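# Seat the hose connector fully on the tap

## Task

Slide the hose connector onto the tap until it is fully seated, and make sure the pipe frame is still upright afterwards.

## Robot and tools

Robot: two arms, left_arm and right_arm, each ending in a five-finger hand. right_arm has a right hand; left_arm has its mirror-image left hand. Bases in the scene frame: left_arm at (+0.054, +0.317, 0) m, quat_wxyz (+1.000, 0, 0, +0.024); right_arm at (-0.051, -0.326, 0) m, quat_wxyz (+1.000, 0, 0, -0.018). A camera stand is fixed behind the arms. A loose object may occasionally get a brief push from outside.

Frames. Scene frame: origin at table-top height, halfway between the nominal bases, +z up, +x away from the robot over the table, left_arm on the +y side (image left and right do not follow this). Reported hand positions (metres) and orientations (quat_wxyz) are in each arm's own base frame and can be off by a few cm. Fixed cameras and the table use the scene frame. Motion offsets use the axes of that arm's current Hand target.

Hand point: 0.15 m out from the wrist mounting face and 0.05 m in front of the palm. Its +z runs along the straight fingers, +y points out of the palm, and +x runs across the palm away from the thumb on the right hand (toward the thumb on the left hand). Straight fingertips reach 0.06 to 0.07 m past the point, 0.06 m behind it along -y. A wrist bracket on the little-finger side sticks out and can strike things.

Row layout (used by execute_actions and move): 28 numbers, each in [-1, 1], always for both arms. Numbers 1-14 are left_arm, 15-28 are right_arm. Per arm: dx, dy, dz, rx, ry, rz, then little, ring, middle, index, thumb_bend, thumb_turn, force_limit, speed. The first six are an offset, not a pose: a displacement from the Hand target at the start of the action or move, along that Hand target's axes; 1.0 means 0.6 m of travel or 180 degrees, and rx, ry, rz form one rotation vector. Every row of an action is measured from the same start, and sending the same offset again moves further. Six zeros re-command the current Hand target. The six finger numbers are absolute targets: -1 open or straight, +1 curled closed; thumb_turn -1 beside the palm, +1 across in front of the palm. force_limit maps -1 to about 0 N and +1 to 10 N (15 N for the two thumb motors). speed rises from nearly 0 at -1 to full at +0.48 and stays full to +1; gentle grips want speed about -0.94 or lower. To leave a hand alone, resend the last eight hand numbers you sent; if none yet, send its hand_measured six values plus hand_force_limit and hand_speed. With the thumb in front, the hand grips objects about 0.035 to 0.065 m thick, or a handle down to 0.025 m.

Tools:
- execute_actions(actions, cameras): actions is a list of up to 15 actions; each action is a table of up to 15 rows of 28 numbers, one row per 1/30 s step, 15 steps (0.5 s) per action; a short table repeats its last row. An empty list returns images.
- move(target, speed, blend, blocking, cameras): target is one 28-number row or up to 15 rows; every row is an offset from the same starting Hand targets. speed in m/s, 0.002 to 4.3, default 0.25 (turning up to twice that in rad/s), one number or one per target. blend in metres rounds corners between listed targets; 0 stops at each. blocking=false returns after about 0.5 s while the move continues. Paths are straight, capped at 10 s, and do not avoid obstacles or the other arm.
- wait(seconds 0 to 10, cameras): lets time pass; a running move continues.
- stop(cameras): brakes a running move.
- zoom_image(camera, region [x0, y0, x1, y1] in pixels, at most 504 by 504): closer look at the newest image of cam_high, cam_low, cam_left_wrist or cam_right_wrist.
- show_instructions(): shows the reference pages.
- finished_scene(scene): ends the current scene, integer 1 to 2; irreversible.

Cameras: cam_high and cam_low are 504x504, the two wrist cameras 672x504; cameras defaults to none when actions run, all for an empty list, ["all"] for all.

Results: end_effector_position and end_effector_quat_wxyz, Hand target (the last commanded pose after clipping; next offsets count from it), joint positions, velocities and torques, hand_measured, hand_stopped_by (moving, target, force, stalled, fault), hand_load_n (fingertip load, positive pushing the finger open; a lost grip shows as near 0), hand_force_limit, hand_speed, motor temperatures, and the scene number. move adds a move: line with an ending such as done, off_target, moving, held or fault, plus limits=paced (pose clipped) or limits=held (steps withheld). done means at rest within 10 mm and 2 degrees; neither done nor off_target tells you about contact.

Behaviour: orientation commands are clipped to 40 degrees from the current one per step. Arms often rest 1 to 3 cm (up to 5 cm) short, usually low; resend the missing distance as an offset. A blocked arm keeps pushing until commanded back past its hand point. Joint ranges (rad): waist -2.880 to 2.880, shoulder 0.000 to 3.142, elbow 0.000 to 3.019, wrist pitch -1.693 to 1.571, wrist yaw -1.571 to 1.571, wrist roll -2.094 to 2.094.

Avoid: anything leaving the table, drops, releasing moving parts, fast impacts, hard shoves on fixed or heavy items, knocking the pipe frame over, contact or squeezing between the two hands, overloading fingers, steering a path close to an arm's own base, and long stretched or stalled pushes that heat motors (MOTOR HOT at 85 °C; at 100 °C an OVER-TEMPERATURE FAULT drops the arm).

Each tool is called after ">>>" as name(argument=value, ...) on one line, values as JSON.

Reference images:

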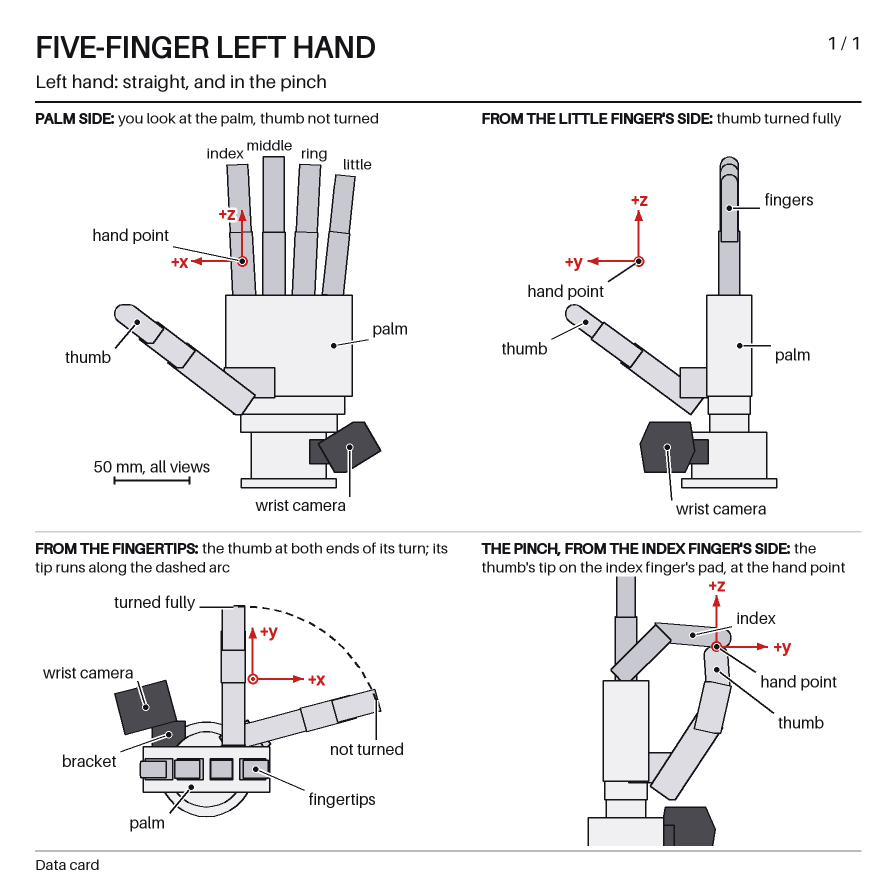

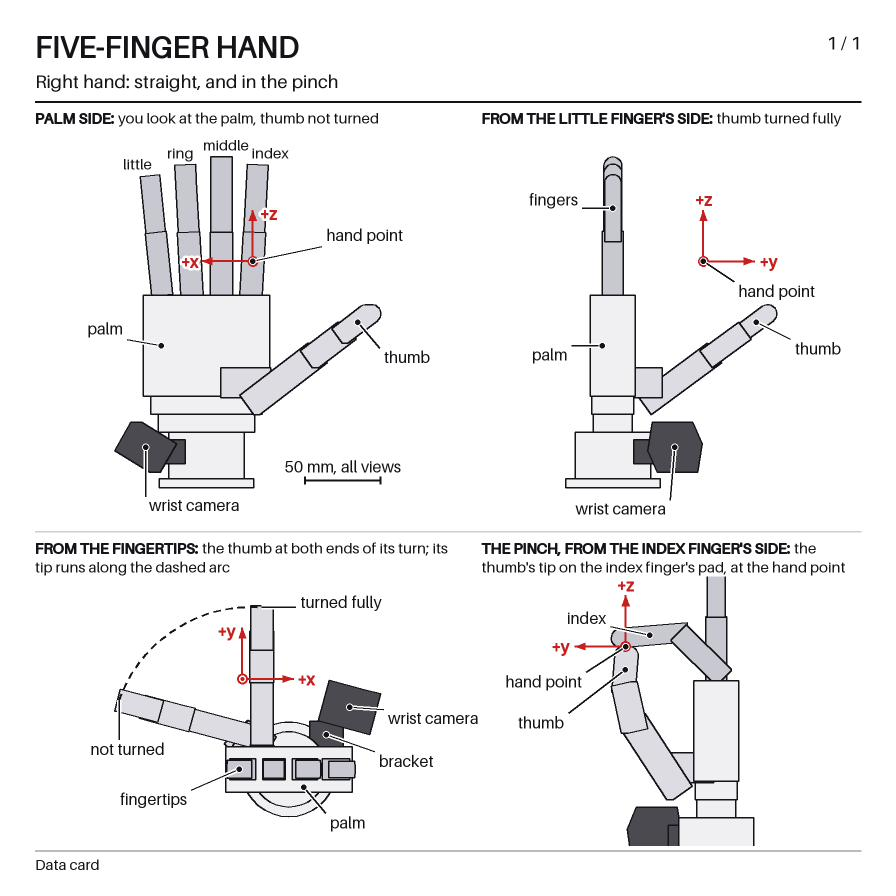

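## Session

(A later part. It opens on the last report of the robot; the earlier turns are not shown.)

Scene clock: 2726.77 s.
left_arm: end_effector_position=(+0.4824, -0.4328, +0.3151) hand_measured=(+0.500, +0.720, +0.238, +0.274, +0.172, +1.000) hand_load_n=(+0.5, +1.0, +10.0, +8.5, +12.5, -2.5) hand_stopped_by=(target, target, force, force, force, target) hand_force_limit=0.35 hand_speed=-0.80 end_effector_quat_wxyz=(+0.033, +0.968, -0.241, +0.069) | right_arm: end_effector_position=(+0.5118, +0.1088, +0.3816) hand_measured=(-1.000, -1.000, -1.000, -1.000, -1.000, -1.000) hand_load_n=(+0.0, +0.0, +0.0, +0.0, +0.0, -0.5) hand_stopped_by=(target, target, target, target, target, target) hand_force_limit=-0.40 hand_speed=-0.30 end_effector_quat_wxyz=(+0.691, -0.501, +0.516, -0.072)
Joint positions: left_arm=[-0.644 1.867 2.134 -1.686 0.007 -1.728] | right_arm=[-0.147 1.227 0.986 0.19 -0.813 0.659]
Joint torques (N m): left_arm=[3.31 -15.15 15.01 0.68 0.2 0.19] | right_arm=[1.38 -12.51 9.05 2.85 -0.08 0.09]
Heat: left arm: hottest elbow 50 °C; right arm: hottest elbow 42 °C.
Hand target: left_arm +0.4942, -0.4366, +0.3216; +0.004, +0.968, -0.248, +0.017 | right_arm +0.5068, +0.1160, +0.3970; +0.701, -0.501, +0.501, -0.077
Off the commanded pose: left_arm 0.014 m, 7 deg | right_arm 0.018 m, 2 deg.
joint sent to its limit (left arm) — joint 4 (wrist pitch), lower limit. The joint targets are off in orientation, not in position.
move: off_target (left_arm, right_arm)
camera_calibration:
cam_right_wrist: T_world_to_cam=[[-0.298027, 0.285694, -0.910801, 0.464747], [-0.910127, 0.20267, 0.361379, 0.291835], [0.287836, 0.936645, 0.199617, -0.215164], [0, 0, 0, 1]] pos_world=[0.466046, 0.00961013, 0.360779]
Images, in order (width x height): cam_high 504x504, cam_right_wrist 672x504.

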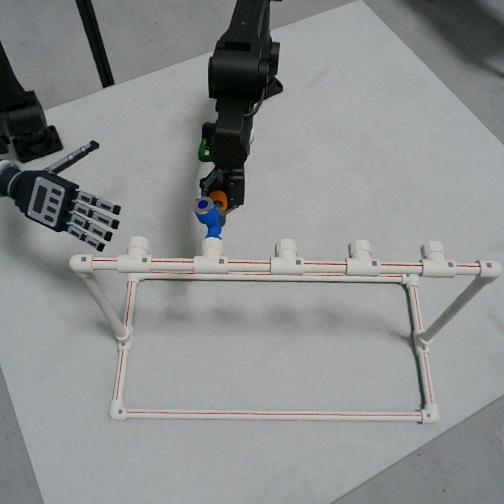

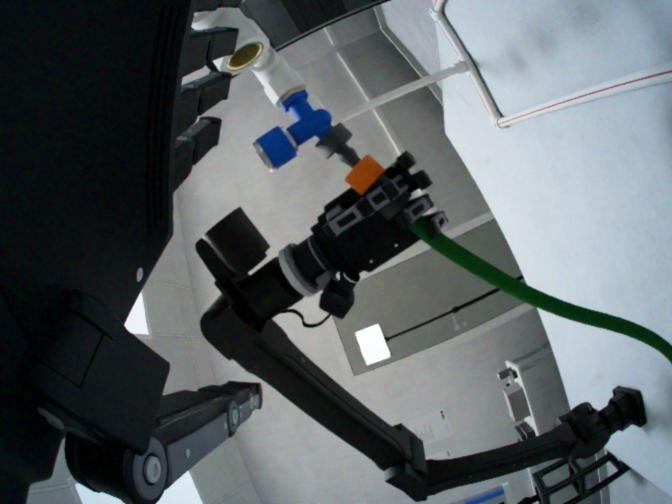

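>>> execute_actions(actions=[])

Scene clock: 2813.73 s.
left_arm: end_effector_position=(+0.4824, -0.4328, +0.3153) hand_measured=(+0.500, +0.720, +0.238, +0.274, +0.172, +1.000) hand_load_n=(+0.5, +1.0, +10.0, +8.5, +13.0, -2.5) hand_stopped_by=(target, target, force, force, force, target) hand_force_limit=0.35 hand_speed=-0.80 end_effector_quat_wxyz=(+0.033, +0.968, -0.241, +0.069) | right_arm: end_effector_position=(+0.5118, +0.1088, +0.3816) hand_measured=(-1.000, -1.000, -1.000, -1.000, -1.000, -1.000) hand_load_n=(+0.0, +0.0, +0.0, +0.0, +0.0, -0.5) hand_stopped_by=(target, target, target, target, target, target) hand_force_limit=-0.40 hand_speed=-0.30 end_effector_quat_wxyz=(+0.691, -0.501, +0.516, -0.072)
Joint positions: left_arm=[-0.644 1.867 2.135 -1.686 0.007 -1.728] | right_arm=[-0.147 1.227 0.986 0.19 -0.813 0.659]
Joint velocities: within noise
Joint torques (N m): left_arm=[2.67 -17.73 9.95 1.18 0.11 0.08] | right_arm=[0.62 -10.7 8.81 2.04 -0.15 -0.04]
Motor temperatures (°C): left_arm=[25 35 48 25 25 23] | right_arm=[23 33 41 23 24 25]
Heat: left arm: hottest elbow 48 °C; right arm: hottest elbow 41 °C.
Hand target: left_arm +0.4824, -0.4328, +0.3153; +0.033, +0.968, -0.241, +0.069 | right_arm +0.5118, +0.1088, +0.3816; +0.691, -0.501, +0.516, -0.072
NO CONTROL: the link to the robot is back, but no person has given control back yet, so this result shows no pictures. Call execute_actions again with no actions. Where a move or wait says "fault", it means the lost link, not a fault of the arm.

>>> execute_actions(actions=[])

Scene clock: 2846.10 s.
left_arm: end_effector_position=(+0.4824, -0.4328, +0.3153) hand_measured=(+0.500, +0.720, +0.238, +0.274, +0.172, +1.000) hand_load_n=(+0.5, +1.5, +10.5, +8.5, +12.5, -3.0) hand_stopped_by=(target, target, force, force, force, target) hand_force_limit=0.35 hand_speed=-0.80 end_effector_quat_wxyz=(+0.033, +0.968, -0.241, +0.069) | right_arm: end_effector_position=(+0.5118, +0.1088, +0.3816) hand_measured=(-1.000, -1.000, -1.000, -1.000, -1.000, -1.000) hand_load_n=(+0.0, +0.0, -0.5, +0.0, +0.0, -0.5) hand_stopped_by=(target, target, target, target, target, target) hand_force_limit=-0.40 hand_speed=-0.30 end_effector_quat_wxyz=(+0.691, -0.501, +0.516, -0.072)
Joint positions: left_arm=[-0.644 1.867 2.135 -1.686 0.007 -1.728] | right_arm=[-0.147 1.227 0.986 0.19 -0.813 0.659]
Joint velocities: within noise
Joint torques (N m): left_arm=[2.61 -17.73 9.94 1.2 0.11 0.08] | right_arm=[0.5 -10.7 8.77 2 -0.15 -0.02]
Motor temperatures (°C): left_arm=[25 35 47 25 25 23] | right_arm=[23 33 41 23 24 25]
Heat: left arm: hottest elbow 47 °C; right arm: hottest elbow 41 °C.
Hand target: left_arm +0.4824, -0.4328, +0.3153; +0.033, +0.968, -0.241, +0.069 | right_arm +0.5118, +0.1088, +0.3816; +0.691, -0.501, +0.516, -0.072
NO CONTROL, STILL: no person has given control back yet. Call execute_actions again with no actions.

>>> execute_actions(actions=[])

Scene clock: 2878.43 s.
left_arm: end_effector_position=(+0.4824, -0.4328, +0.3153) hand_measured=(+0.500, +0.720, +0.238, +0.274, +0.172, +1.000) hand_load_n=(+0.5, +1.0, +10.0, +8.5, +13.0, -2.5) hand_stopped_by=(target, target, force, force, force, target) hand_force_limit=0.35 hand_speed=-0.80 end_effector_quat_wxyz=(+0.033, +0.968, -0.241, +0.069) | right_arm: end_effector_position=(+0.5118, +0.1088, +0.3816) hand_measured=(-1.000, -1.000, -1.000, -1.000, -1.000, -1.000) hand_load_n=(+0.0, +0.0, +0.0, +0.0, +0.0, -0.5) hand_stopped_by=(target, target, target, target, target, target) hand_force_limit=-0.40 hand_speed=-0.30 end_effector_quat_wxyz=(+0.691, -0.501, +0.516, -0.072)
Joint positions: left_arm=[-0.644 1.867 2.135 -1.686 0.007 -1.728] | right_arm=[-0.147 1.227 0.986 0.19 -0.813 0.659]
Joint velocities: within noise
Joint torques (N m): left_arm=[2.61 -17.73 9.95 1.18 0.11 0.08] | right_arm=[0.44 -10.87 8.77 2.02 -0.15 -0.03]
Motor temperatures (°C): left_arm=[25 36 47 25 25 23] | right_arm=[23 33 41 23 24 25]
Heat: left arm: hottest elbow 47 °C; right arm: hottest elbow 41 °C.
Hand target: left_arm +0.4824, -0.4328, +0.3153; +0.033, +0.968, -0.241, +0.069 | right_arm +0.5118, +0.1088, +0.3816; +0.691, -0.501, +0.516, -0.072
NO CONTROL, STILL: no person has given control back yet. Call execute_actions again with no actions.

>>> execute_actions(actions=[])

Scene clock: 2910.93 s.
left_arm: end_effector_position=(+0.4824, -0.4328, +0.3153) hand_measured=(+0.500, +0.720, +0.238, +0.274, +0.172, +1.000) hand_load_n=(+0.5, +1.0, +10.0, +8.5, +12.5, -2.5) hand_stopped_by=(target, target, force, force, force, target) hand_force_limit=0.35 hand_speed=-0.80 end_effector_quat_wxyz=(+0.033, +0.968, -0.241, +0.069) | right_arm: end_effector_position=(+0.5118, +0.1088, +0.3816) hand_measured=(-1.000, -1.000, -1.000, -1.000, -1.000, -1.000) hand_load_n=(+0.0, +0.0, +0.0, +0.0, +0.0, +0.0) hand_stopped_by=(target, target, target, target, target, target) hand_force_limit=-0.40 hand_speed=-0.30 end_effector_quat_wxyz=(+0.691, -0.501, +0.516, -0.072)
Joint positions: left_arm=[-0.644 1.867 2.135 -1.686 0.007 -1.728] | right_arm=[-0.147 1.227 0.986 0.19 -0.813 0.659]
Joint velocities: within noise
Joint torques (N m): left_arm=[2.61 -17.67 9.96 1.2 0.11 0.08] | right_arm=[0.5 -10.87 8.76 2.02 -0.13 -0.03]
Motor temperatures (°C): left_arm=[25 36 46 25 25 23] | right_arm=[23 33 41 23 24 25]
Heat: left arm: hottest elbow 46 °C; right arm: hottest elbow 41 °C.
Hand target: left_arm +0.4824, -0.4328, +0.3153; +0.033, +0.968, -0.241, +0.069 | right_arm +0.5118, +0.1088, +0.3816; +0.691, -0.501, +0.516, -0.072
NO CONTROL, STILL: no person has given control back yet. Call execute_actions again with no actions.

>>> execute_actions(actions=[])

Scene clock: 2946.47 s.
left_arm: end_effector_position=(+0.4824, -0.4328, +0.3153) hand_measured=(+0.500, +0.720, +0.238, +0.274, +0.172, +1.000) hand_load_n=(+0.0, +1.0, +10.5, +8.5, +12.5, -2.5) hand_stopped_by=(target, target, force, force, force, target) hand_force_limit=0.35 hand_speed=-0.80 end_effector_quat_wxyz=(+0.033, +0.968, -0.241, +0.069) | right_arm: end_effector_position=(+0.5118, +0.1088, +0.3816) hand_measured=(-1.000, -1.000, -1.000, -1.000, -1.000, -1.000) hand_load_n=(+0.0, +0.0, -0.5, +0.0, +0.0, -0.5) hand_stopped_by=(target, target, target, target, target, target) hand_force_limit=-0.40 hand_speed=-0.30 end_effector_quat_wxyz=(+0.691, -0.501, +0.516, -0.072)
Joint positions: left_arm=[-0.644 1.867 2.135 -1.686 0.007 -1.728] | right_arm=[-0.147 1.227 0.986 0.19 -0.813 0.659]
Joint velocities: within noise
Joint torques (N m): left_arm=[2.61 -17.67 9.96 1.2 0.11 0.08] | right_arm=[0.56 -10.87 8.75 2 -0.14 -0.03]
Motor temperatures (°C): left_arm=[25 36 46 25 25 23] | right_arm=[23 33 41 23 24 25]
Heat: left arm: hottest elbow 46 °C; right arm: hottest elbow 41 °C.
Hand target: left_arm +0.4824, -0.4328, +0.3153; +0.033, +0.968, -0.241, +0.069 | right_arm +0.5118, +0.1088, +0.3816; +0.691, -0.501, +0.516, -0.072
NO CONTROL, STILL: no person has given control back yet. Call execute_actions again with no actions.

>>> execute_actions(actions=[])

>>> execute_actions(actions=[])

>>> execute_actions(actions=[])

Scene clock: 2980.47 s.
left_arm: end_effector_position=(+0.4824, -0.4328, +0.3153) hand_measured=(+0.500, +0.720, +0.238, +0.274, +0.172, +1.000) hand_load_n=(+1.0, +1.0, +10.0, +8.5, +12.5, -2.5) hand_stopped_by=(target, target, force, force, force, target) hand_force_limit=0.35 hand_speed=-0.80 end_effector_quat_wxyz=(+0.033, +0.968, -0.241, +0.069) | right_arm: end_effector_position=(+0.5118, +0.1088, +0.3816) hand_measured=(-1.000, -1.000, -1.000, -1.000, -1.000, -1.000) hand_load_n=(+0.0, +0.0, +0.0, +0.0, +0.0, -0.5) hand_stopped_by=(target, target, target, target, target, target) hand_force_limit=-0.40 hand_speed=-0.30 end_effector_quat_wxyz=(+0.691, -0.501, +0.516, -0.072)
Joint positions: left_arm=[-0.644 1.867 2.135 -1.686 0.007 -1.728] | right_arm=[-0.147 1.227 0.986 0.19 -0.813 0.659]
Joint velocities: within noise
Joint torques (N m): left_arm=[2.61 -17.73 9.95 1.18 0.11 0.08] | right_arm=[0.67 -10.7 8.75 2.03 -0.15 -0.03]
Motor temperatures (°C): left_arm=[25 36 46 25 25 23] | right_arm=[23 33 41 23 24 25]
Heat: left arm: hottest elbow 46 °C; right arm: hottest elbow 41 °C.
Hand target: left_arm +0.4824, -0.4328, +0.3153; +0.033, +0.968, -0.241, +0.069 | right_arm +0.5118, +0.1088, +0.3816; +0.691, -0.501, +0.516, -0.072
NO CONTROL, STILL: no person has given control back yet. Call execute_actions again with no actions.

not run: an earlier result of this reply reported a stop or a fault. Calls in your next reply go to the robot.

not run: an earlier result of this reply reported a stop or a fault. Calls in your next reply go to the robot.

>>> execute_actions(actions=[])

Scene clock: 2990.23 s.
left_arm: end_effector_position=(+0.4824, -0.4328, +0.3153) hand_measured=(+0.500, +0.720, +0.238, +0.274, +0.172, +1.000) hand_load_n=(+0.5, +1.5, +10.5, +8.5, +12.5, -2.5) hand_stopped_by=(target, target, force, force, force, target) hand_force_limit=0.35 hand_speed=-0.80 end_effector_quat_wxyz=(+0.033, +0.968, -0.241, +0.069) | right_arm: end_effector_position=(+0.5118, +0.1088, +0.3816) hand_measured=(-1.000, -1.000, -1.000, -1.000, -1.000, -1.000) hand_load_n=(+0.0, +0.0, +0.0, +0.0, +0.0, +0.0) hand_stopped_by=(target, target, target, target, target, target) hand_force_limit=-0.40 hand_speed=-0.30 end_effector_quat_wxyz=(+0.691, -0.501, +0.516, -0.072)
Joint positions: left_arm=[-0.644 1.867 2.135 -1.686 0.007 -1.728] | right_arm=[-0.147 1.227 0.986 0.19 -0.813 0.659]
Joint velocities: within noise
Joint torques (N m): left_arm=[2.61 -17.67 9.96 1.18 0.11 0.08] | right_arm=[0.5 -10.75 8.8 1.98 -0.15 -0.03]
Motor temperatures (°C): left_arm=[25 36 46 25 25 23] | right_arm=[23 33 41 23 24 25]
Heat: left arm: hottest elbow 46 °C; right arm: hottest elbow 41 °C.
Hand target: left_arm +0.4824, -0.4328, +0.3153; +0.033, +0.968, -0.241, +0.069 | right_arm +0.5118, +0.1088, +0.3816; +0.691, -0.501, +0.516, -0.072
CONTROL GIVEN BACK BY A PERSON. The arms hold where they stopped. Commands run again from your next reply on.
camera_calibration:
cam_left_wrist: T_world_to_cam=[[0.649865, 0.759817, -0.0187922, 0.0214384], [0.644723, -0.537995, 0.543041, -0.697402], [0.402502, -0.365019, -0.839496, 0.0275445], [0, 0, 0, 1]] pos_world=[0.424612, -0.381434, 0.402244]
cam_right_wrist: T_world_to_cam=[[-0.298027, 0.285694, -0.910801, 0.464747], [-0.910127, 0.20267, 0.361379, 0.291835], [0.287836, 0.936645, 0.199617, -0.215164], [0, 0, 0, 1]] pos_world=[0.466046, 0.00961013, 0.360779]

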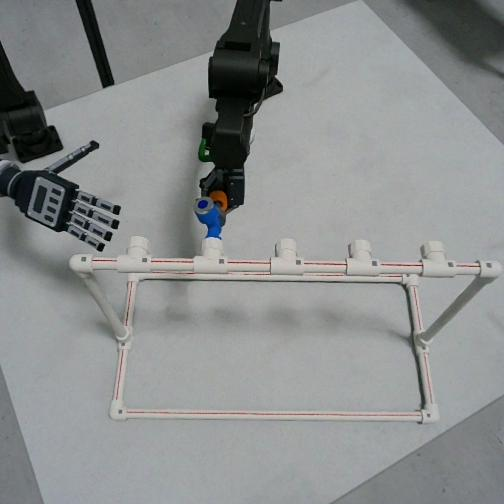

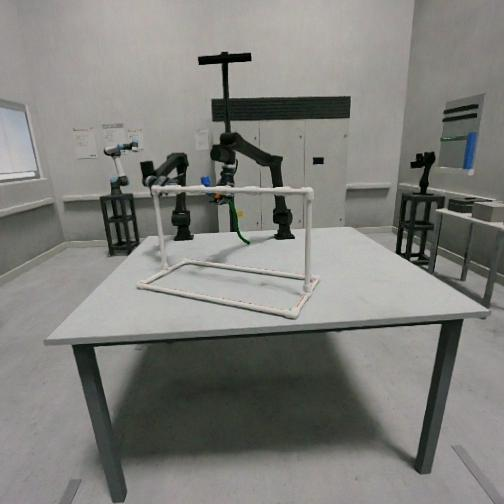

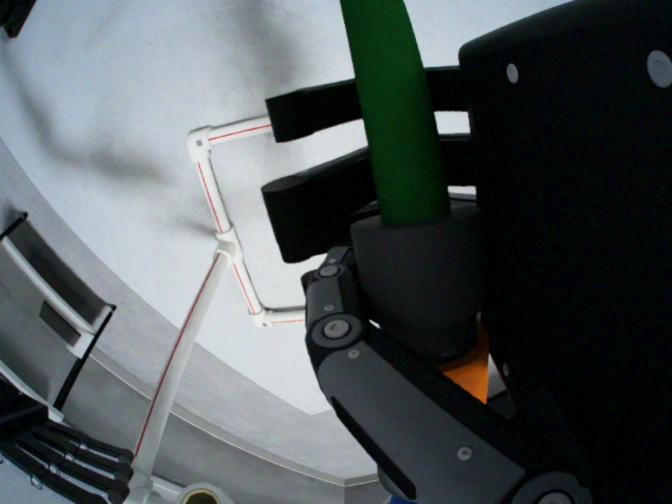

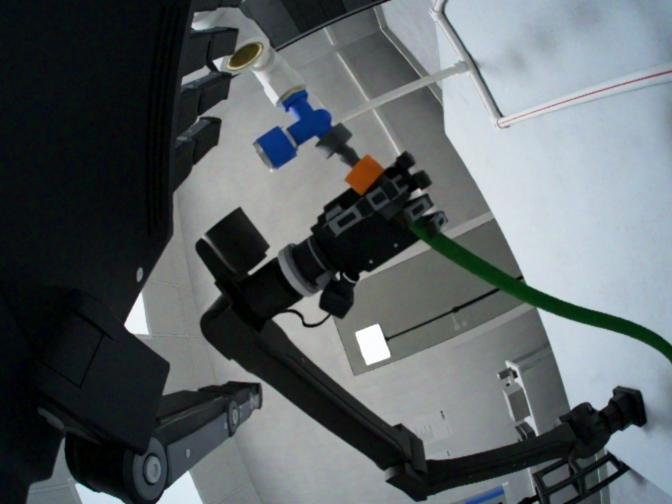

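>>> move(target=[0.0443,-0.0028,-0.009,0,0,0,0.5,0.72,0.77,0.77,0.9,1,0.35,-0.8,0,0,0,0,0,0,-1,-1,-1,-1,-1,-1,-0.4,-0.3], speed=0.03, cameras=["cam_right_wrist","cam_high"])

>>> zoom_image(camera="cam_right_wrist", region=[280, 80, 480, 280])

>>> zoom_image(camera="cam_high", region=[190, 170, 250, 230])

Scene clock: 3012.87 s.
left_arm: end_effector_position=(+0.4930, -0.4400, +0.3168) hand_measured=(+0.500, +0.720, +0.238, +0.274, +0.172, +1.000) hand_load_n=(+0.5, +1.0, +10.0, +8.5, +13.0, -2.5) hand_stopped_by=(target, target, force, force, force, target) hand_force_limit=0.35 hand_speed=-0.80 end_effector_quat_wxyz=(+0.036, +0.967, -0.240, +0.075) | right_arm: end_effector_position=(+0.5118, +0.1088, +0.3816) hand_measured=(-1.000, -1.000, -1.000, -1.000, -1.000, -1.000) hand_load_n=(+0.0, +0.0, +0.0, +0.0, +0.0, -0.5) hand_stopped_by=(target, target, target, target, target, target) hand_force_limit=-0.40 hand_speed=-0.30 end_effector_quat_wxyz=(+0.691, -0.501, +0.516, -0.072)
Joint positions: left_arm=[-0.643 1.898 2.182 -1.688 0.009 -1.728] | right_arm=[-0.147 1.227 0.986 0.19 -0.813 0.659]
Joint torques (N m): left_arm=[3.37 -15.79 15.15 0.77 0.24 0.14] | right_arm=[0.56 -10.64 8.77 2 -0.14 -0.03]
Heat: left arm: hottest elbow 46 °C; right arm: hottest elbow 41 °C.
Hand target: left_arm +0.5058, -0.4432, +0.3245; +0.033, +0.968, -0.241, +0.069 | right_arm +0.5118, +0.1088, +0.3816; +0.691, -0.501, +0.516, -0.072
Off the commanded pose: left_arm 0.015 m, 1 deg | right_arm 0.000 m, 0 deg.
CONTROL GIVEN BACK BY A PERSON, as an earlier result said. Commands run again.
joint sent to its limit (left arm) — joint 4 (wrist pitch), lower limit. The joint targets still meet the commanded pose.
move: off_target (left_arm)
camera_calibration:
cam_right_wrist: T_world_to_cam=[[-0.298027, 0.285694, -0.910801, 0.464747], [-0.910127, 0.20267, 0.361379, 0.291835], [0.287836, 0.936645, 0.199617, -0.215164], [0, 0, 0, 1]] pos_world=[0.466046, 0.00961013, 0.360779]
Images, in order (width x height): cam_high 504x504, cam_right_wrist 672x504.

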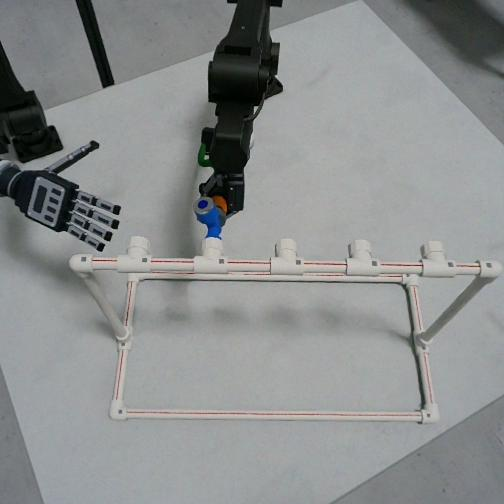

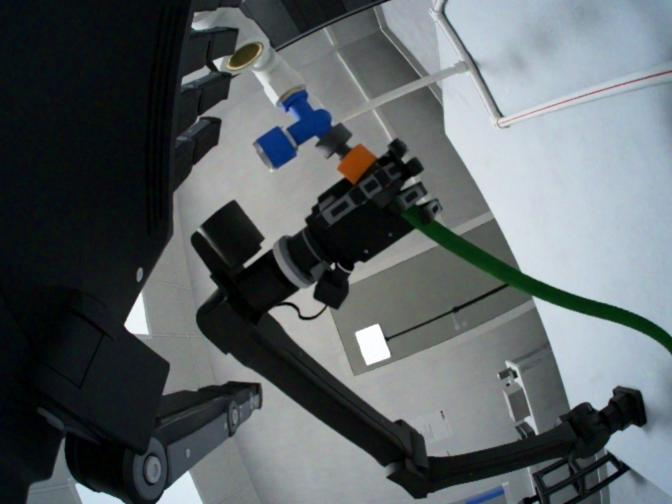

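Scaled by 2.520 from the camera's 672x504 image, which has a finer 960x720 frame.

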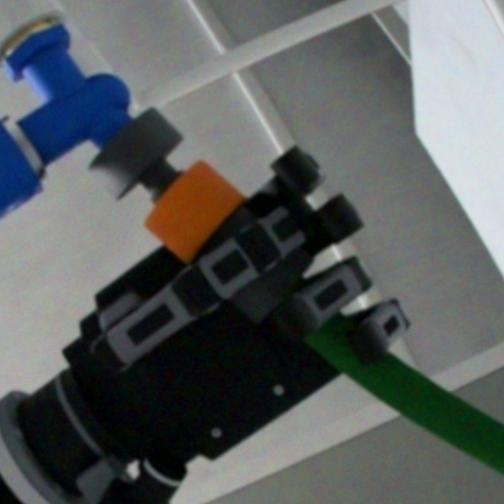

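Scaled by 8.400.

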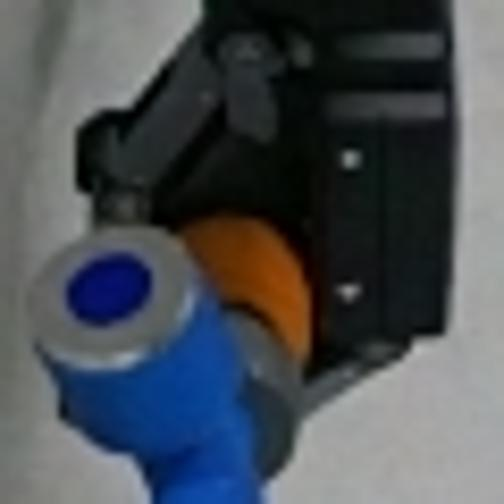

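>>> move(target=[0.023,0.0005,-0.0043,0,0,0,0.5,0.72,0.77,0.77,0.9,1,0.35,-0.8,0,0,0,0,0,0,-1,-1,-1,-1,-1,-1,-0.4,-0.3], speed=0.03, cameras=["cam_right_wrist","cam_high"])

>>> zoom_image(camera="cam_right_wrist", region=[280, 80, 480, 280])

Scene clock: 3028.07 s.
left_arm: end_effector_position=(+0.5004, -0.4468, +0.3175) hand_measured=(+0.500, +0.720, +0.238, +0.274, +0.172, +1.000) hand_load_n=(+0.5, +1.0, +10.5, +8.5, +13.0, -3.0) hand_stopped_by=(target, target, force, force, force, target) hand_force_limit=0.35 hand_speed=-0.80 end_effector_quat_wxyz=(+0.040, +0.966, -0.242, +0.078) | right_arm: end_effector_position=(+0.5118, +0.1088, +0.3816) hand_measured=(-1.000, -1.000, -1.000, -1.000, -1.000, -1.000) hand_load_n=(+0.0, +0.0, +0.0, +0.5, +0.0, -0.5) hand_stopped_by=(target, target, target, target, target, target) hand_force_limit=-0.40 hand_speed=-0.30 end_effector_quat_wxyz=(+0.691, -0.501, +0.516, -0.072)
Joint positions: left_arm=[-0.643 1.927 2.226 -1.694 0.013 -1.724] | right_arm=[-0.147 1.227 0.986 0.19 -0.813 0.659]
Joint torques (N m): left_arm=[3.66 -16.21 15.82 1.11 0.16 0.12] | right_arm=[0.56 -10.87 8.76 2.03 -0.14 -0.03]
Heat: left arm: hottest elbow 46 °C; right arm: hottest elbow 41 °C.
Hand target: left_arm +0.5174, -0.4496, +0.3290; +0.033, +0.968, -0.241, +0.069 | right_arm +0.5118, +0.1088, +0.3816; +0.691, -0.501, +0.516, -0.072
Off the commanded pose: left_arm 0.021 m, 1 deg | right_arm 0.000 m, 0 deg.
joint sent to its limit (left arm) — joint 4 (wrist pitch), lower limit. The joint targets are off in orientation, not in position.
move: off_target (left_arm)
camera_calibration:
cam_right_wrist: T_world_to_cam=[[-0.298027, 0.285694, -0.910801, 0.464747], [-0.910127, 0.20267, 0.361379, 0.291835], [0.287836, 0.936645, 0.199617, -0.215164], [0, 0, 0, 1]] pos_world=[0.466046, 0.00961013, 0.360779]
Images, in order (width x height): cam_high 504x504, cam_right_wrist 672x504.

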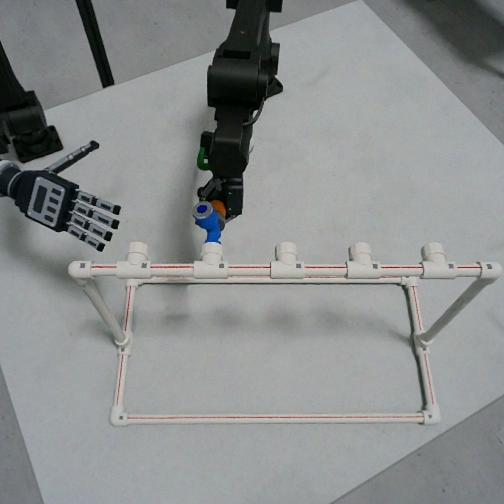

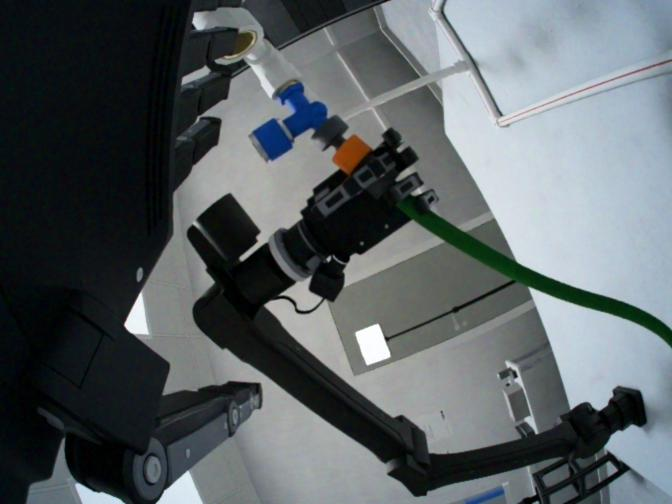

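Scaled by 2.520 from the camera's 672x504 image, which has a finer 960x720 frame.

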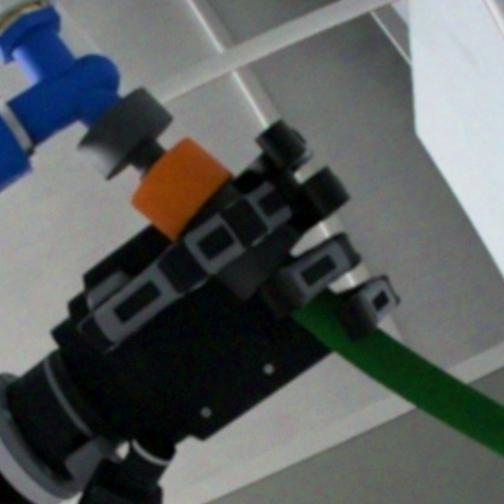

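>>> zoom_image(camera="cam_high", region=[60, 170, 260, 370])

Scaled by 2.520.

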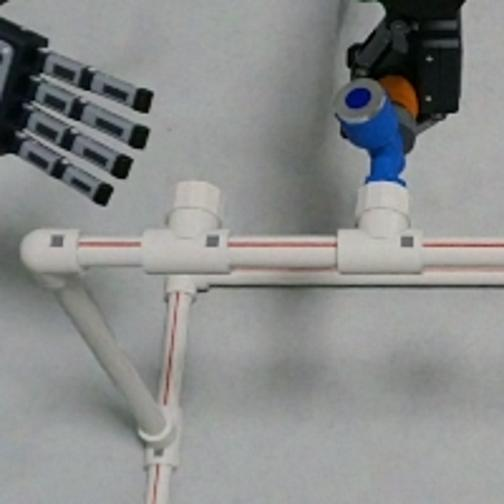

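>>> move(target=[[0,0,0,0,0,0,0.5,0.72,0.77,0.77,0.9,1,0.35,-0.8,-0.1433,-0.1312,-0.1178,0,0,0,-1,-1,-1,-1,-1,1,-0.4,0],[0,0,0,0,0,0,0.5,0.72,0.77,0.77,0.9,1,0.35,-0.8,-0.1433,-0.1312,-0.1178,0.1084,0.2681,-0.2016,-1,-1,-1,-1,-1,1,-0.4,0],[0,0,0,0,0,0,0.5,0.72,0.77,0.77,0.9,1,0.35,-0.8,-0.0138,-0.2593,0.2992,0.1084,0.2681,-0.2016,-1,-1,-1,-1,-1,1,-0.4,0]], speed=0.15, cameras=["cam_right_wrist","cam_high","cam_low"])

>>> zoom_image(camera="cam_high", region=[60, 130, 260, 330])

Scene clock: 3177.00 s.
left_arm: end_effector_position=(+0.5005, -0.4468, +0.3177) hand_measured=(+0.500, +0.720, +0.238, +0.274, +0.172, +1.000) hand_load_n=(+0.5, +1.0, +10.0, +8.5, +12.5, -3.0) hand_stopped_by=(target, target, force, force, force, target) hand_force_limit=0.35 hand_speed=-0.80 end_effector_quat_wxyz=(+0.040, +0.966, -0.242, +0.078) | right_arm: end_effector_position=(+0.7061, +0.1573, +0.4627) hand_measured=(-1.000, -1.000, -1.000, -1.000, -1.000, +1.000) hand_load_n=(+0.0, -0.5, +0.0, +0.0, +0.0, +0.0) hand_stopped_by=(target, target, target, target, target, target) hand_force_limit=-0.40 hand_speed=0.00 end_effector_quat_wxyz=(+0.428, -0.460, +0.560, -0.540)
Joint positions: left_arm=[-0.643 1.927 2.227 -1.694 0.013 -1.724] | right_arm=[0.319 1.559 1.631 -0.131 0.532 0.013]
Joint torques (N m): left_arm=[3.66 -16.26 15.79 1.13 0.16 0.11] | right_arm=[-0.44 -16.56 14.49 2.21 -0.12 -0.2]
Motor temperatures (°C): left_arm=[25 36 52 25 25 23] | right_arm=[23 32 43 23 24 25]
Heat: left arm: hottest elbow 52 °C; right arm: hottest elbow 43 °C.
Hand target: left_arm +0.5174, -0.4496, +0.3292; +0.033, +0.968, -0.241, +0.069 | right_arm +0.7141, +0.1491, +0.5000; +0.441, -0.441, +0.553, -0.553
Off the commanded pose: left_arm 0.021 m, 1 deg | right_arm 0.039 m, 3 deg.
joint sent to its limit (left arm) — joint 4 (wrist pitch), lower limit. The joint targets are off in orientation, not in position.
move: off_target (left_arm, right_arm)
camera_calibration:
cam_right_wrist: T_world_to_cam=[[-0.133413, -0.265897, -0.954725, 0.573505], [-0.434766, 0.881395, -0.18472, 0.239792], [0.890606, 0.390438, -0.233192, -0.472009], [0, 0, 0, 1]] pos_world=[0.60114, 0.125432, 0.481765]
Images, in order (width x height): cam_high 504x504, cam_low 504x504, cam_right_wrist 672x504.

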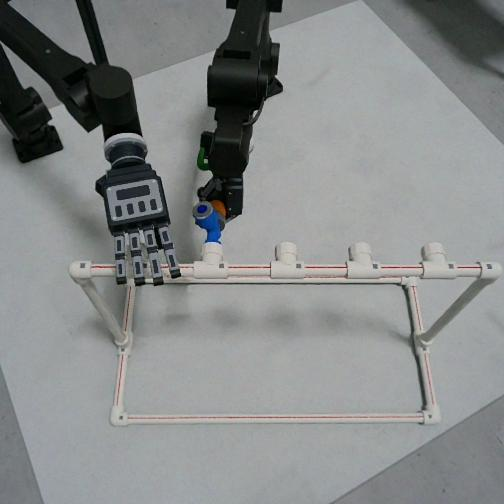

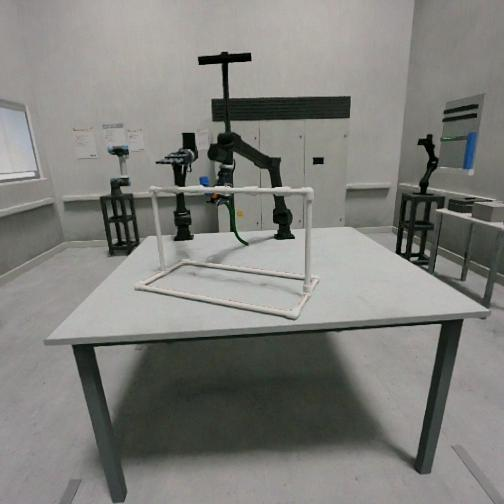

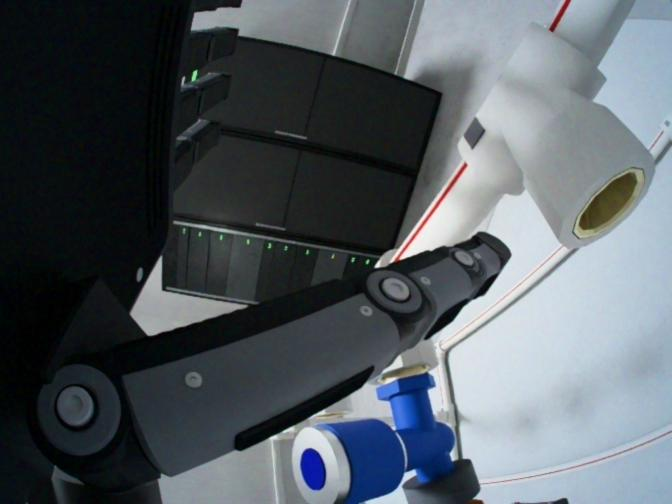

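Scaled by 2.520.

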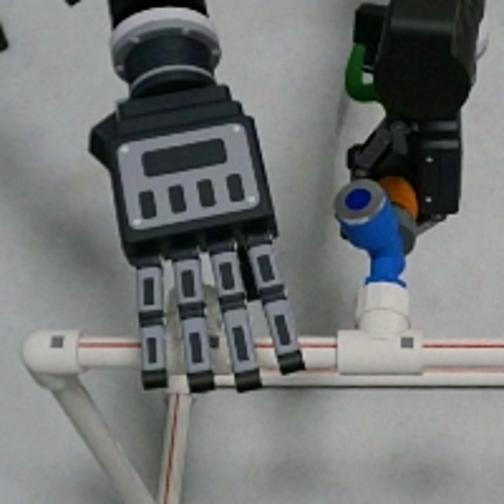

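>>> move(target=[0,0,0,0,0,0,0.5,0.72,0.77,0.77,0.9,1,0.35,-0.8,0.0195,0.15,-0.0047,0,0,0,-1,-1,-1,-1,-1,1,-0.4,0], speed=0.08, cameras=["cam_right_wrist","cam_high","cam_low","cam_left_wrist"])

>>> zoom_image(camera="cam_high", region=[60, 130, 260, 330])

Scene clock: 3206.30 s.
left_arm: end_effector_position=(+0.5005, -0.4468, +0.3177) hand_measured=(+0.500, +0.720, +0.238, +0.274, +0.172, +1.000) hand_load_n=(+0.5, +1.0, +10.5, +8.5, +13.0, -3.0) hand_stopped_by=(target, target, force, force, force, target) hand_force_limit=0.35 hand_speed=-0.80 end_effector_quat_wxyz=(+0.040, +0.966, -0.242, +0.078) | right_arm: end_effector_position=(+0.7081, +0.1481, +0.3920) hand_measured=(-1.000, -1.000, -1.000, -1.000, -1.000, +1.000) hand_load_n=(+0.0, +0.0, +0.0, +0.0, +0.0, +0.0) hand_stopped_by=(target, target, target, target, target, target) hand_force_limit=-0.40 hand_speed=0.00 end_effector_quat_wxyz=(+0.433, -0.454, +0.559, -0.542)
Joint positions: left_arm=[-0.643 1.927 2.227 -1.694 0.013 -1.724] | right_arm=[0.301 1.559 1.435 0.081 0.516 0.013]
Joint torques (N m): left_arm=[3.72 -16.26 15.79 1.13 0.16 0.12] | right_arm=[-0.38 -18.14 9.5 3.08 -0.15 -0.2]
Heat: left arm: hottest elbow 53 °C; right arm: hottest elbow 47 °C.
Hand target: left_arm +0.5174, -0.4496, +0.3292; +0.033, +0.968, -0.241, +0.069 | right_arm +0.7087, +0.1383, +0.4098; +0.440, -0.441, +0.553, -0.553
Off the commanded pose: left_arm 0.021 m, 1 deg | right_arm 0.021 m, 2 deg.
joint sent to its limit (left arm) — joint 4 (wrist pitch), lower limit. The joint targets are off in orientation, not in position.
move: off_target (left_arm, right_arm)
camera_calibration:
cam_left_wrist: T_world_to_cam=[[0.652608, 0.757346, -0.0230236, 0.0192537], [0.634747, -0.529866, 0.56244, -0.715433], [0.413762, -0.381667, -0.826518, 0.0000980143], [0, 0, 0, 1]] pos_world=[0.441513, -0.393628, 0.402912]
cam_right_wrist: T_world_to_cam=[[-0.119372, -0.260313, -0.958117, 0.49431], [-0.431017, 0.882927, -0.186184, 0.233448], [0.894413, 0.39074, -0.217596, -0.495658], [0, 0, 0, 1]] pos_world=[0.602949, 0.116231, 0.409218]

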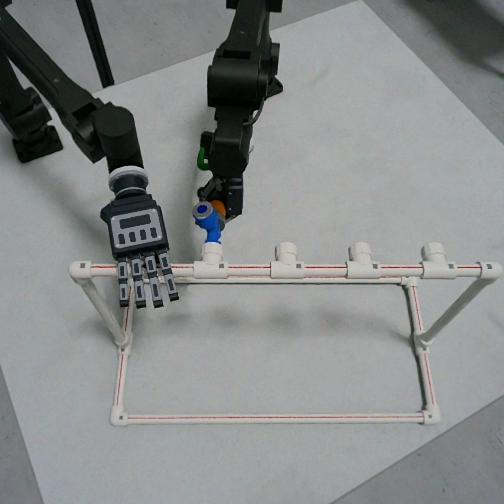

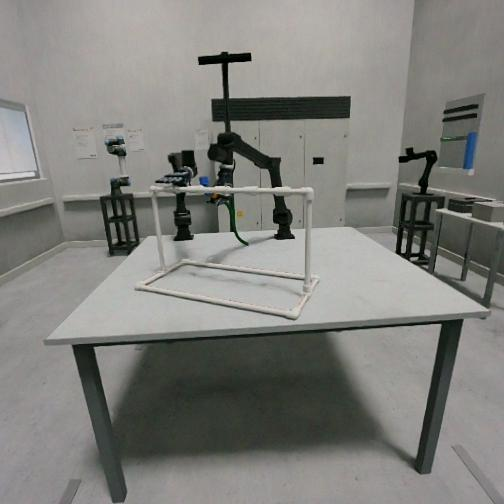

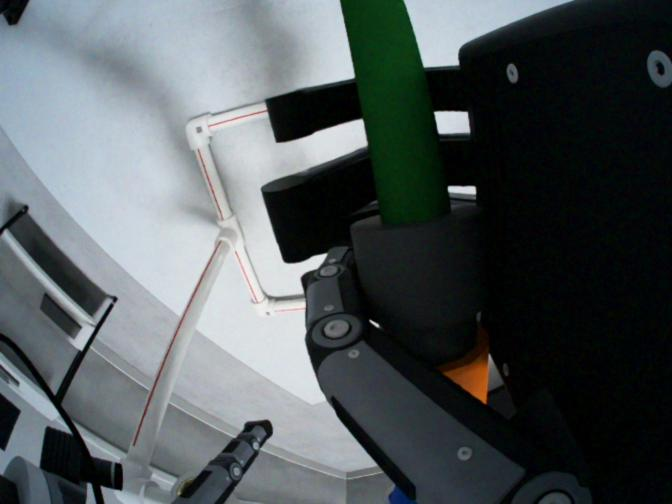

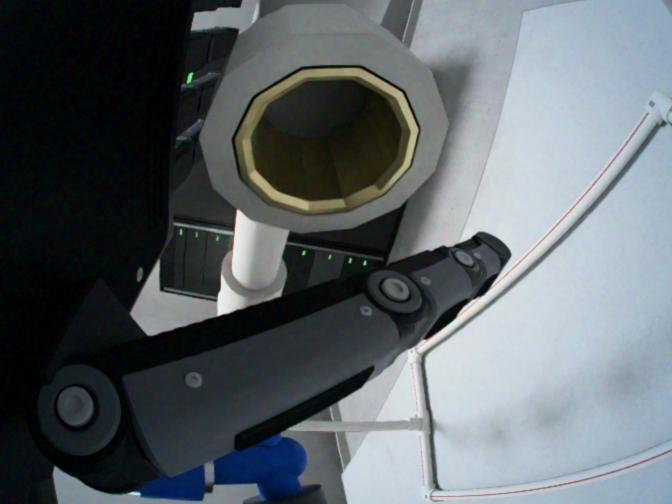

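Scaled by 2.520.

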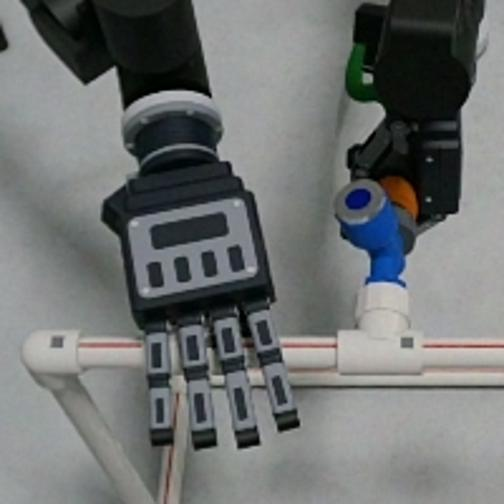

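>>> move(target=[0,0,0,0,0,0,0.5,0.72,0.77,0.77,0.9,1,0.35,-0.8,0,0.09,0,0,0,0,-1,-1,-1,-1,-1,1,-0.4,0], speed=0.05, cameras=["cam_right_wrist"])

Scene clock: 3224.33 s.
left_arm: end_effector_position=(+0.5004, -0.4468, +0.3177) hand_measured=(+0.500, +0.720, +0.238, +0.274, +0.172, +1.000) hand_load_n=(+0.5, +1.0, +10.5, +8.0, +12.5, -2.5) hand_stopped_by=(target, target, force, force, force, target) hand_force_limit=0.35 hand_speed=-0.80 end_effector_quat_wxyz=(+0.040, +0.966, -0.242, +0.078) | right_arm: end_effector_position=(+0.7075, +0.1479, +0.3794) hand_measured=(-1.000, -1.000, -1.000, -1.000, -1.000, +1.000) hand_load_n=(+0.0, +0.0, +0.0, +0.0, +0.0, +0.0) hand_stopped_by=(target, target, target, target, target, target) hand_force_limit=-0.40 hand_speed=0.00 end_effector_quat_wxyz=(+0.459, -0.429, +0.548, -0.552)
Joint positions: left_arm=[-0.643 1.927 2.227 -1.694 0.013 -1.723] | right_arm=[0.301 1.559 1.348 0.246 0.514 0.011]
Joint torques (N m): left_arm=[3.72 -16.21 15.79 1.11 0.16 0.11] | right_arm=[-0.5 -15.74 7.05 2.03 -0.11 -0.17]
Heat: left arm: hottest elbow 53 °C; right arm: hottest elbow 46 °C.
Hand target: left_arm +0.5175, -0.4496, +0.3292; +0.033, +0.968, -0.241, +0.069 | right_arm +0.7087, +0.1380, +0.3560; +0.440, -0.441, +0.553, -0.553
Off the commanded pose: left_arm 0.021 m, 1 deg | right_arm 0.025 m, 3 deg.
joint sent to its limit (left arm) — joint 4 (wrist pitch), lower limit. The joint targets are off in orientation, not in position.
move: off_target (left_arm, right_arm)
camera_calibration:
cam_right_wrist: T_world_to_cam=[[-0.0472753, -0.239867, -0.969654, 0.432451], [-0.418372, 0.886244, -0.198836, 0.226363], [0.907044, 0.396276, -0.142251, -0.536065], [0, 0, 0, 1]] pos_world=[0.601383, 0.115548, 0.388081]
Images, in order (width x height): cam_right_wrist 672x504.

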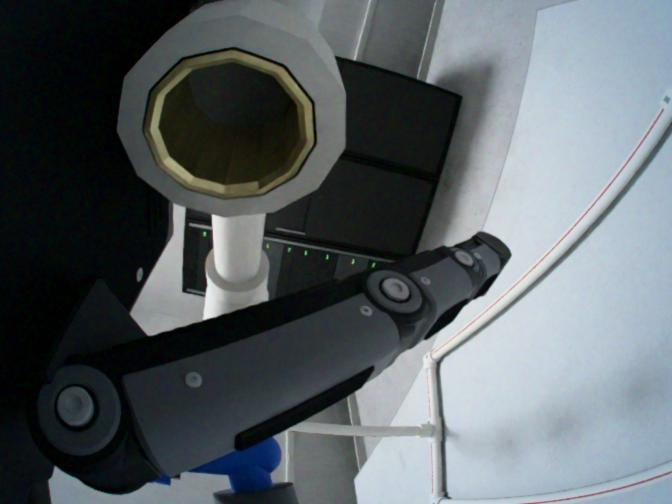

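>>> move(target=[[0,0,0,0,0,0,0.5,0.72,0.77,0.77,0.9,1,0.35,-0.8,0,0,0,0,0,0,-1,-1,-1,-1,0.5,1,-0.6,-0.5],[0,0,0,0,0,0,0.5,0.72,0.77,0.77,0.9,1,0.35,-0.8,0,0,0,0,0,0,0.5,0.5,0.5,0.5,0.5,1,-0.3,-0.5]], speed=0.05, cameras=["cam_right_wrist","cam_high"])

>>> zoom_image(camera="cam_high", region=[60, 130, 260, 330])

Scene clock: 3239.53 s.
left_arm: end_effector_position=(+0.4996, -0.4474, +0.3176) hand_measured=(+0.500, +0.720, +0.238, +0.274, +0.172, +1.000) hand_load_n=(+0.5, +1.0, +10.0, +8.5, +13.0, -3.0) hand_stopped_by=(target, target, force, force, force, target) hand_force_limit=0.35 hand_speed=-0.80 end_effector_quat_wxyz=(+0.041, +0.965, -0.245, +0.078) | right_arm: end_effector_position=(+0.7079, +0.1464, +0.3799) hand_measured=(+0.496, +0.192, +0.052, -0.038, +0.250, +1.000) hand_load_n=(+3.0, +1.5, +0.5, +0.0, +11.0, +3.0) hand_stopped_by=(force, force, force, force, force, target) hand_force_limit=-0.30 hand_speed=-0.50 end_effector_quat_wxyz=(+0.455, -0.435, +0.541, -0.557)
Joint positions: left_arm=[-0.643 1.928 2.227 -1.694 0.017 -1.717] | right_arm=[0.298 1.559 1.348 0.25 0.506 -0.011]
Joint torques (N m): left_arm=[3.66 -16.26 15.76 1.13 0.01 0.05] | right_arm=[-0.26 -15.85 7.08 1.89 0.2 0.05]
Heat: left arm: hottest elbow 53 °C; right arm: hottest elbow 45 °C.
Hand target: left_arm +0.5175, -0.4496, +0.3292; +0.033, +0.968, -0.241, +0.069 | right_arm +0.7087, +0.1383, +0.3560; +0.441, -0.441, +0.553, -0.553
Off the commanded pose: left_arm 0.021 m, 1 deg | right_arm 0.025 m, 2 deg.
joint sent to its limit (left arm) — joint 4 (wrist pitch), lower limit. The joint targets are off in orientation, not in position.
move: off_target (left_arm, right_arm); target 2's new numbers were sent with right_arm's hand 0.025 m and 2 deg from that target
camera_calibration:
cam_right_wrist: T_world_to_cam=[[-0.0463284, -0.25997, -0.964505, 0.432926], [-0.422497, 0.880027, -0.216906, 0.238664], [0.905179, 0.397452, -0.150607, -0.531487], [0, 0, 0, 1]] pos_world=[0.601983, 0.113758, 0.389282]
Images, in order (width x height): cam_high 504x504, cam_right_wrist 672x504.

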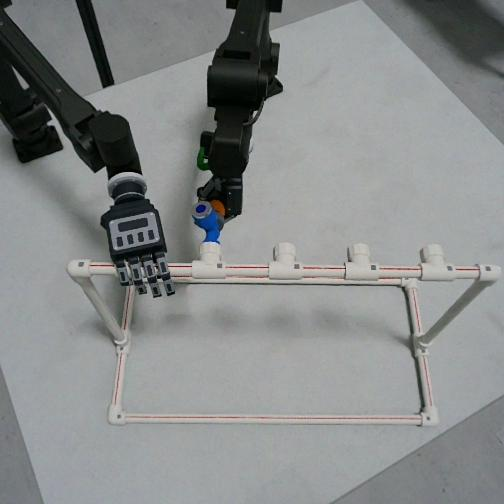

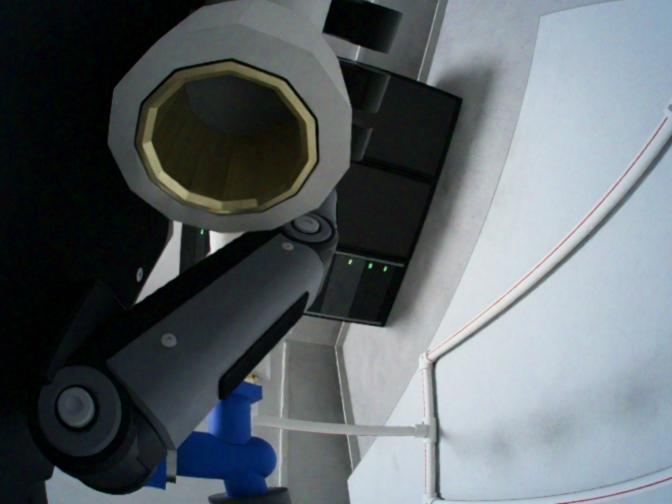

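Scaled by 2.520.

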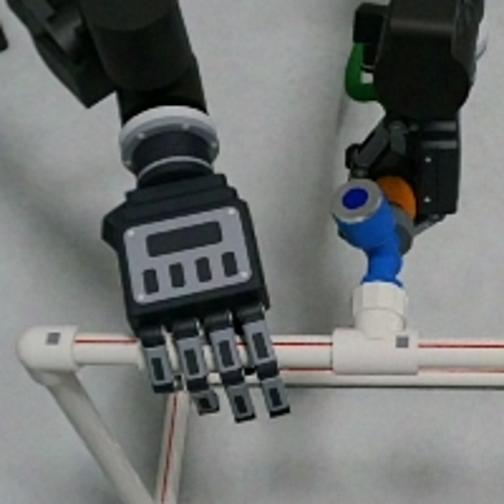

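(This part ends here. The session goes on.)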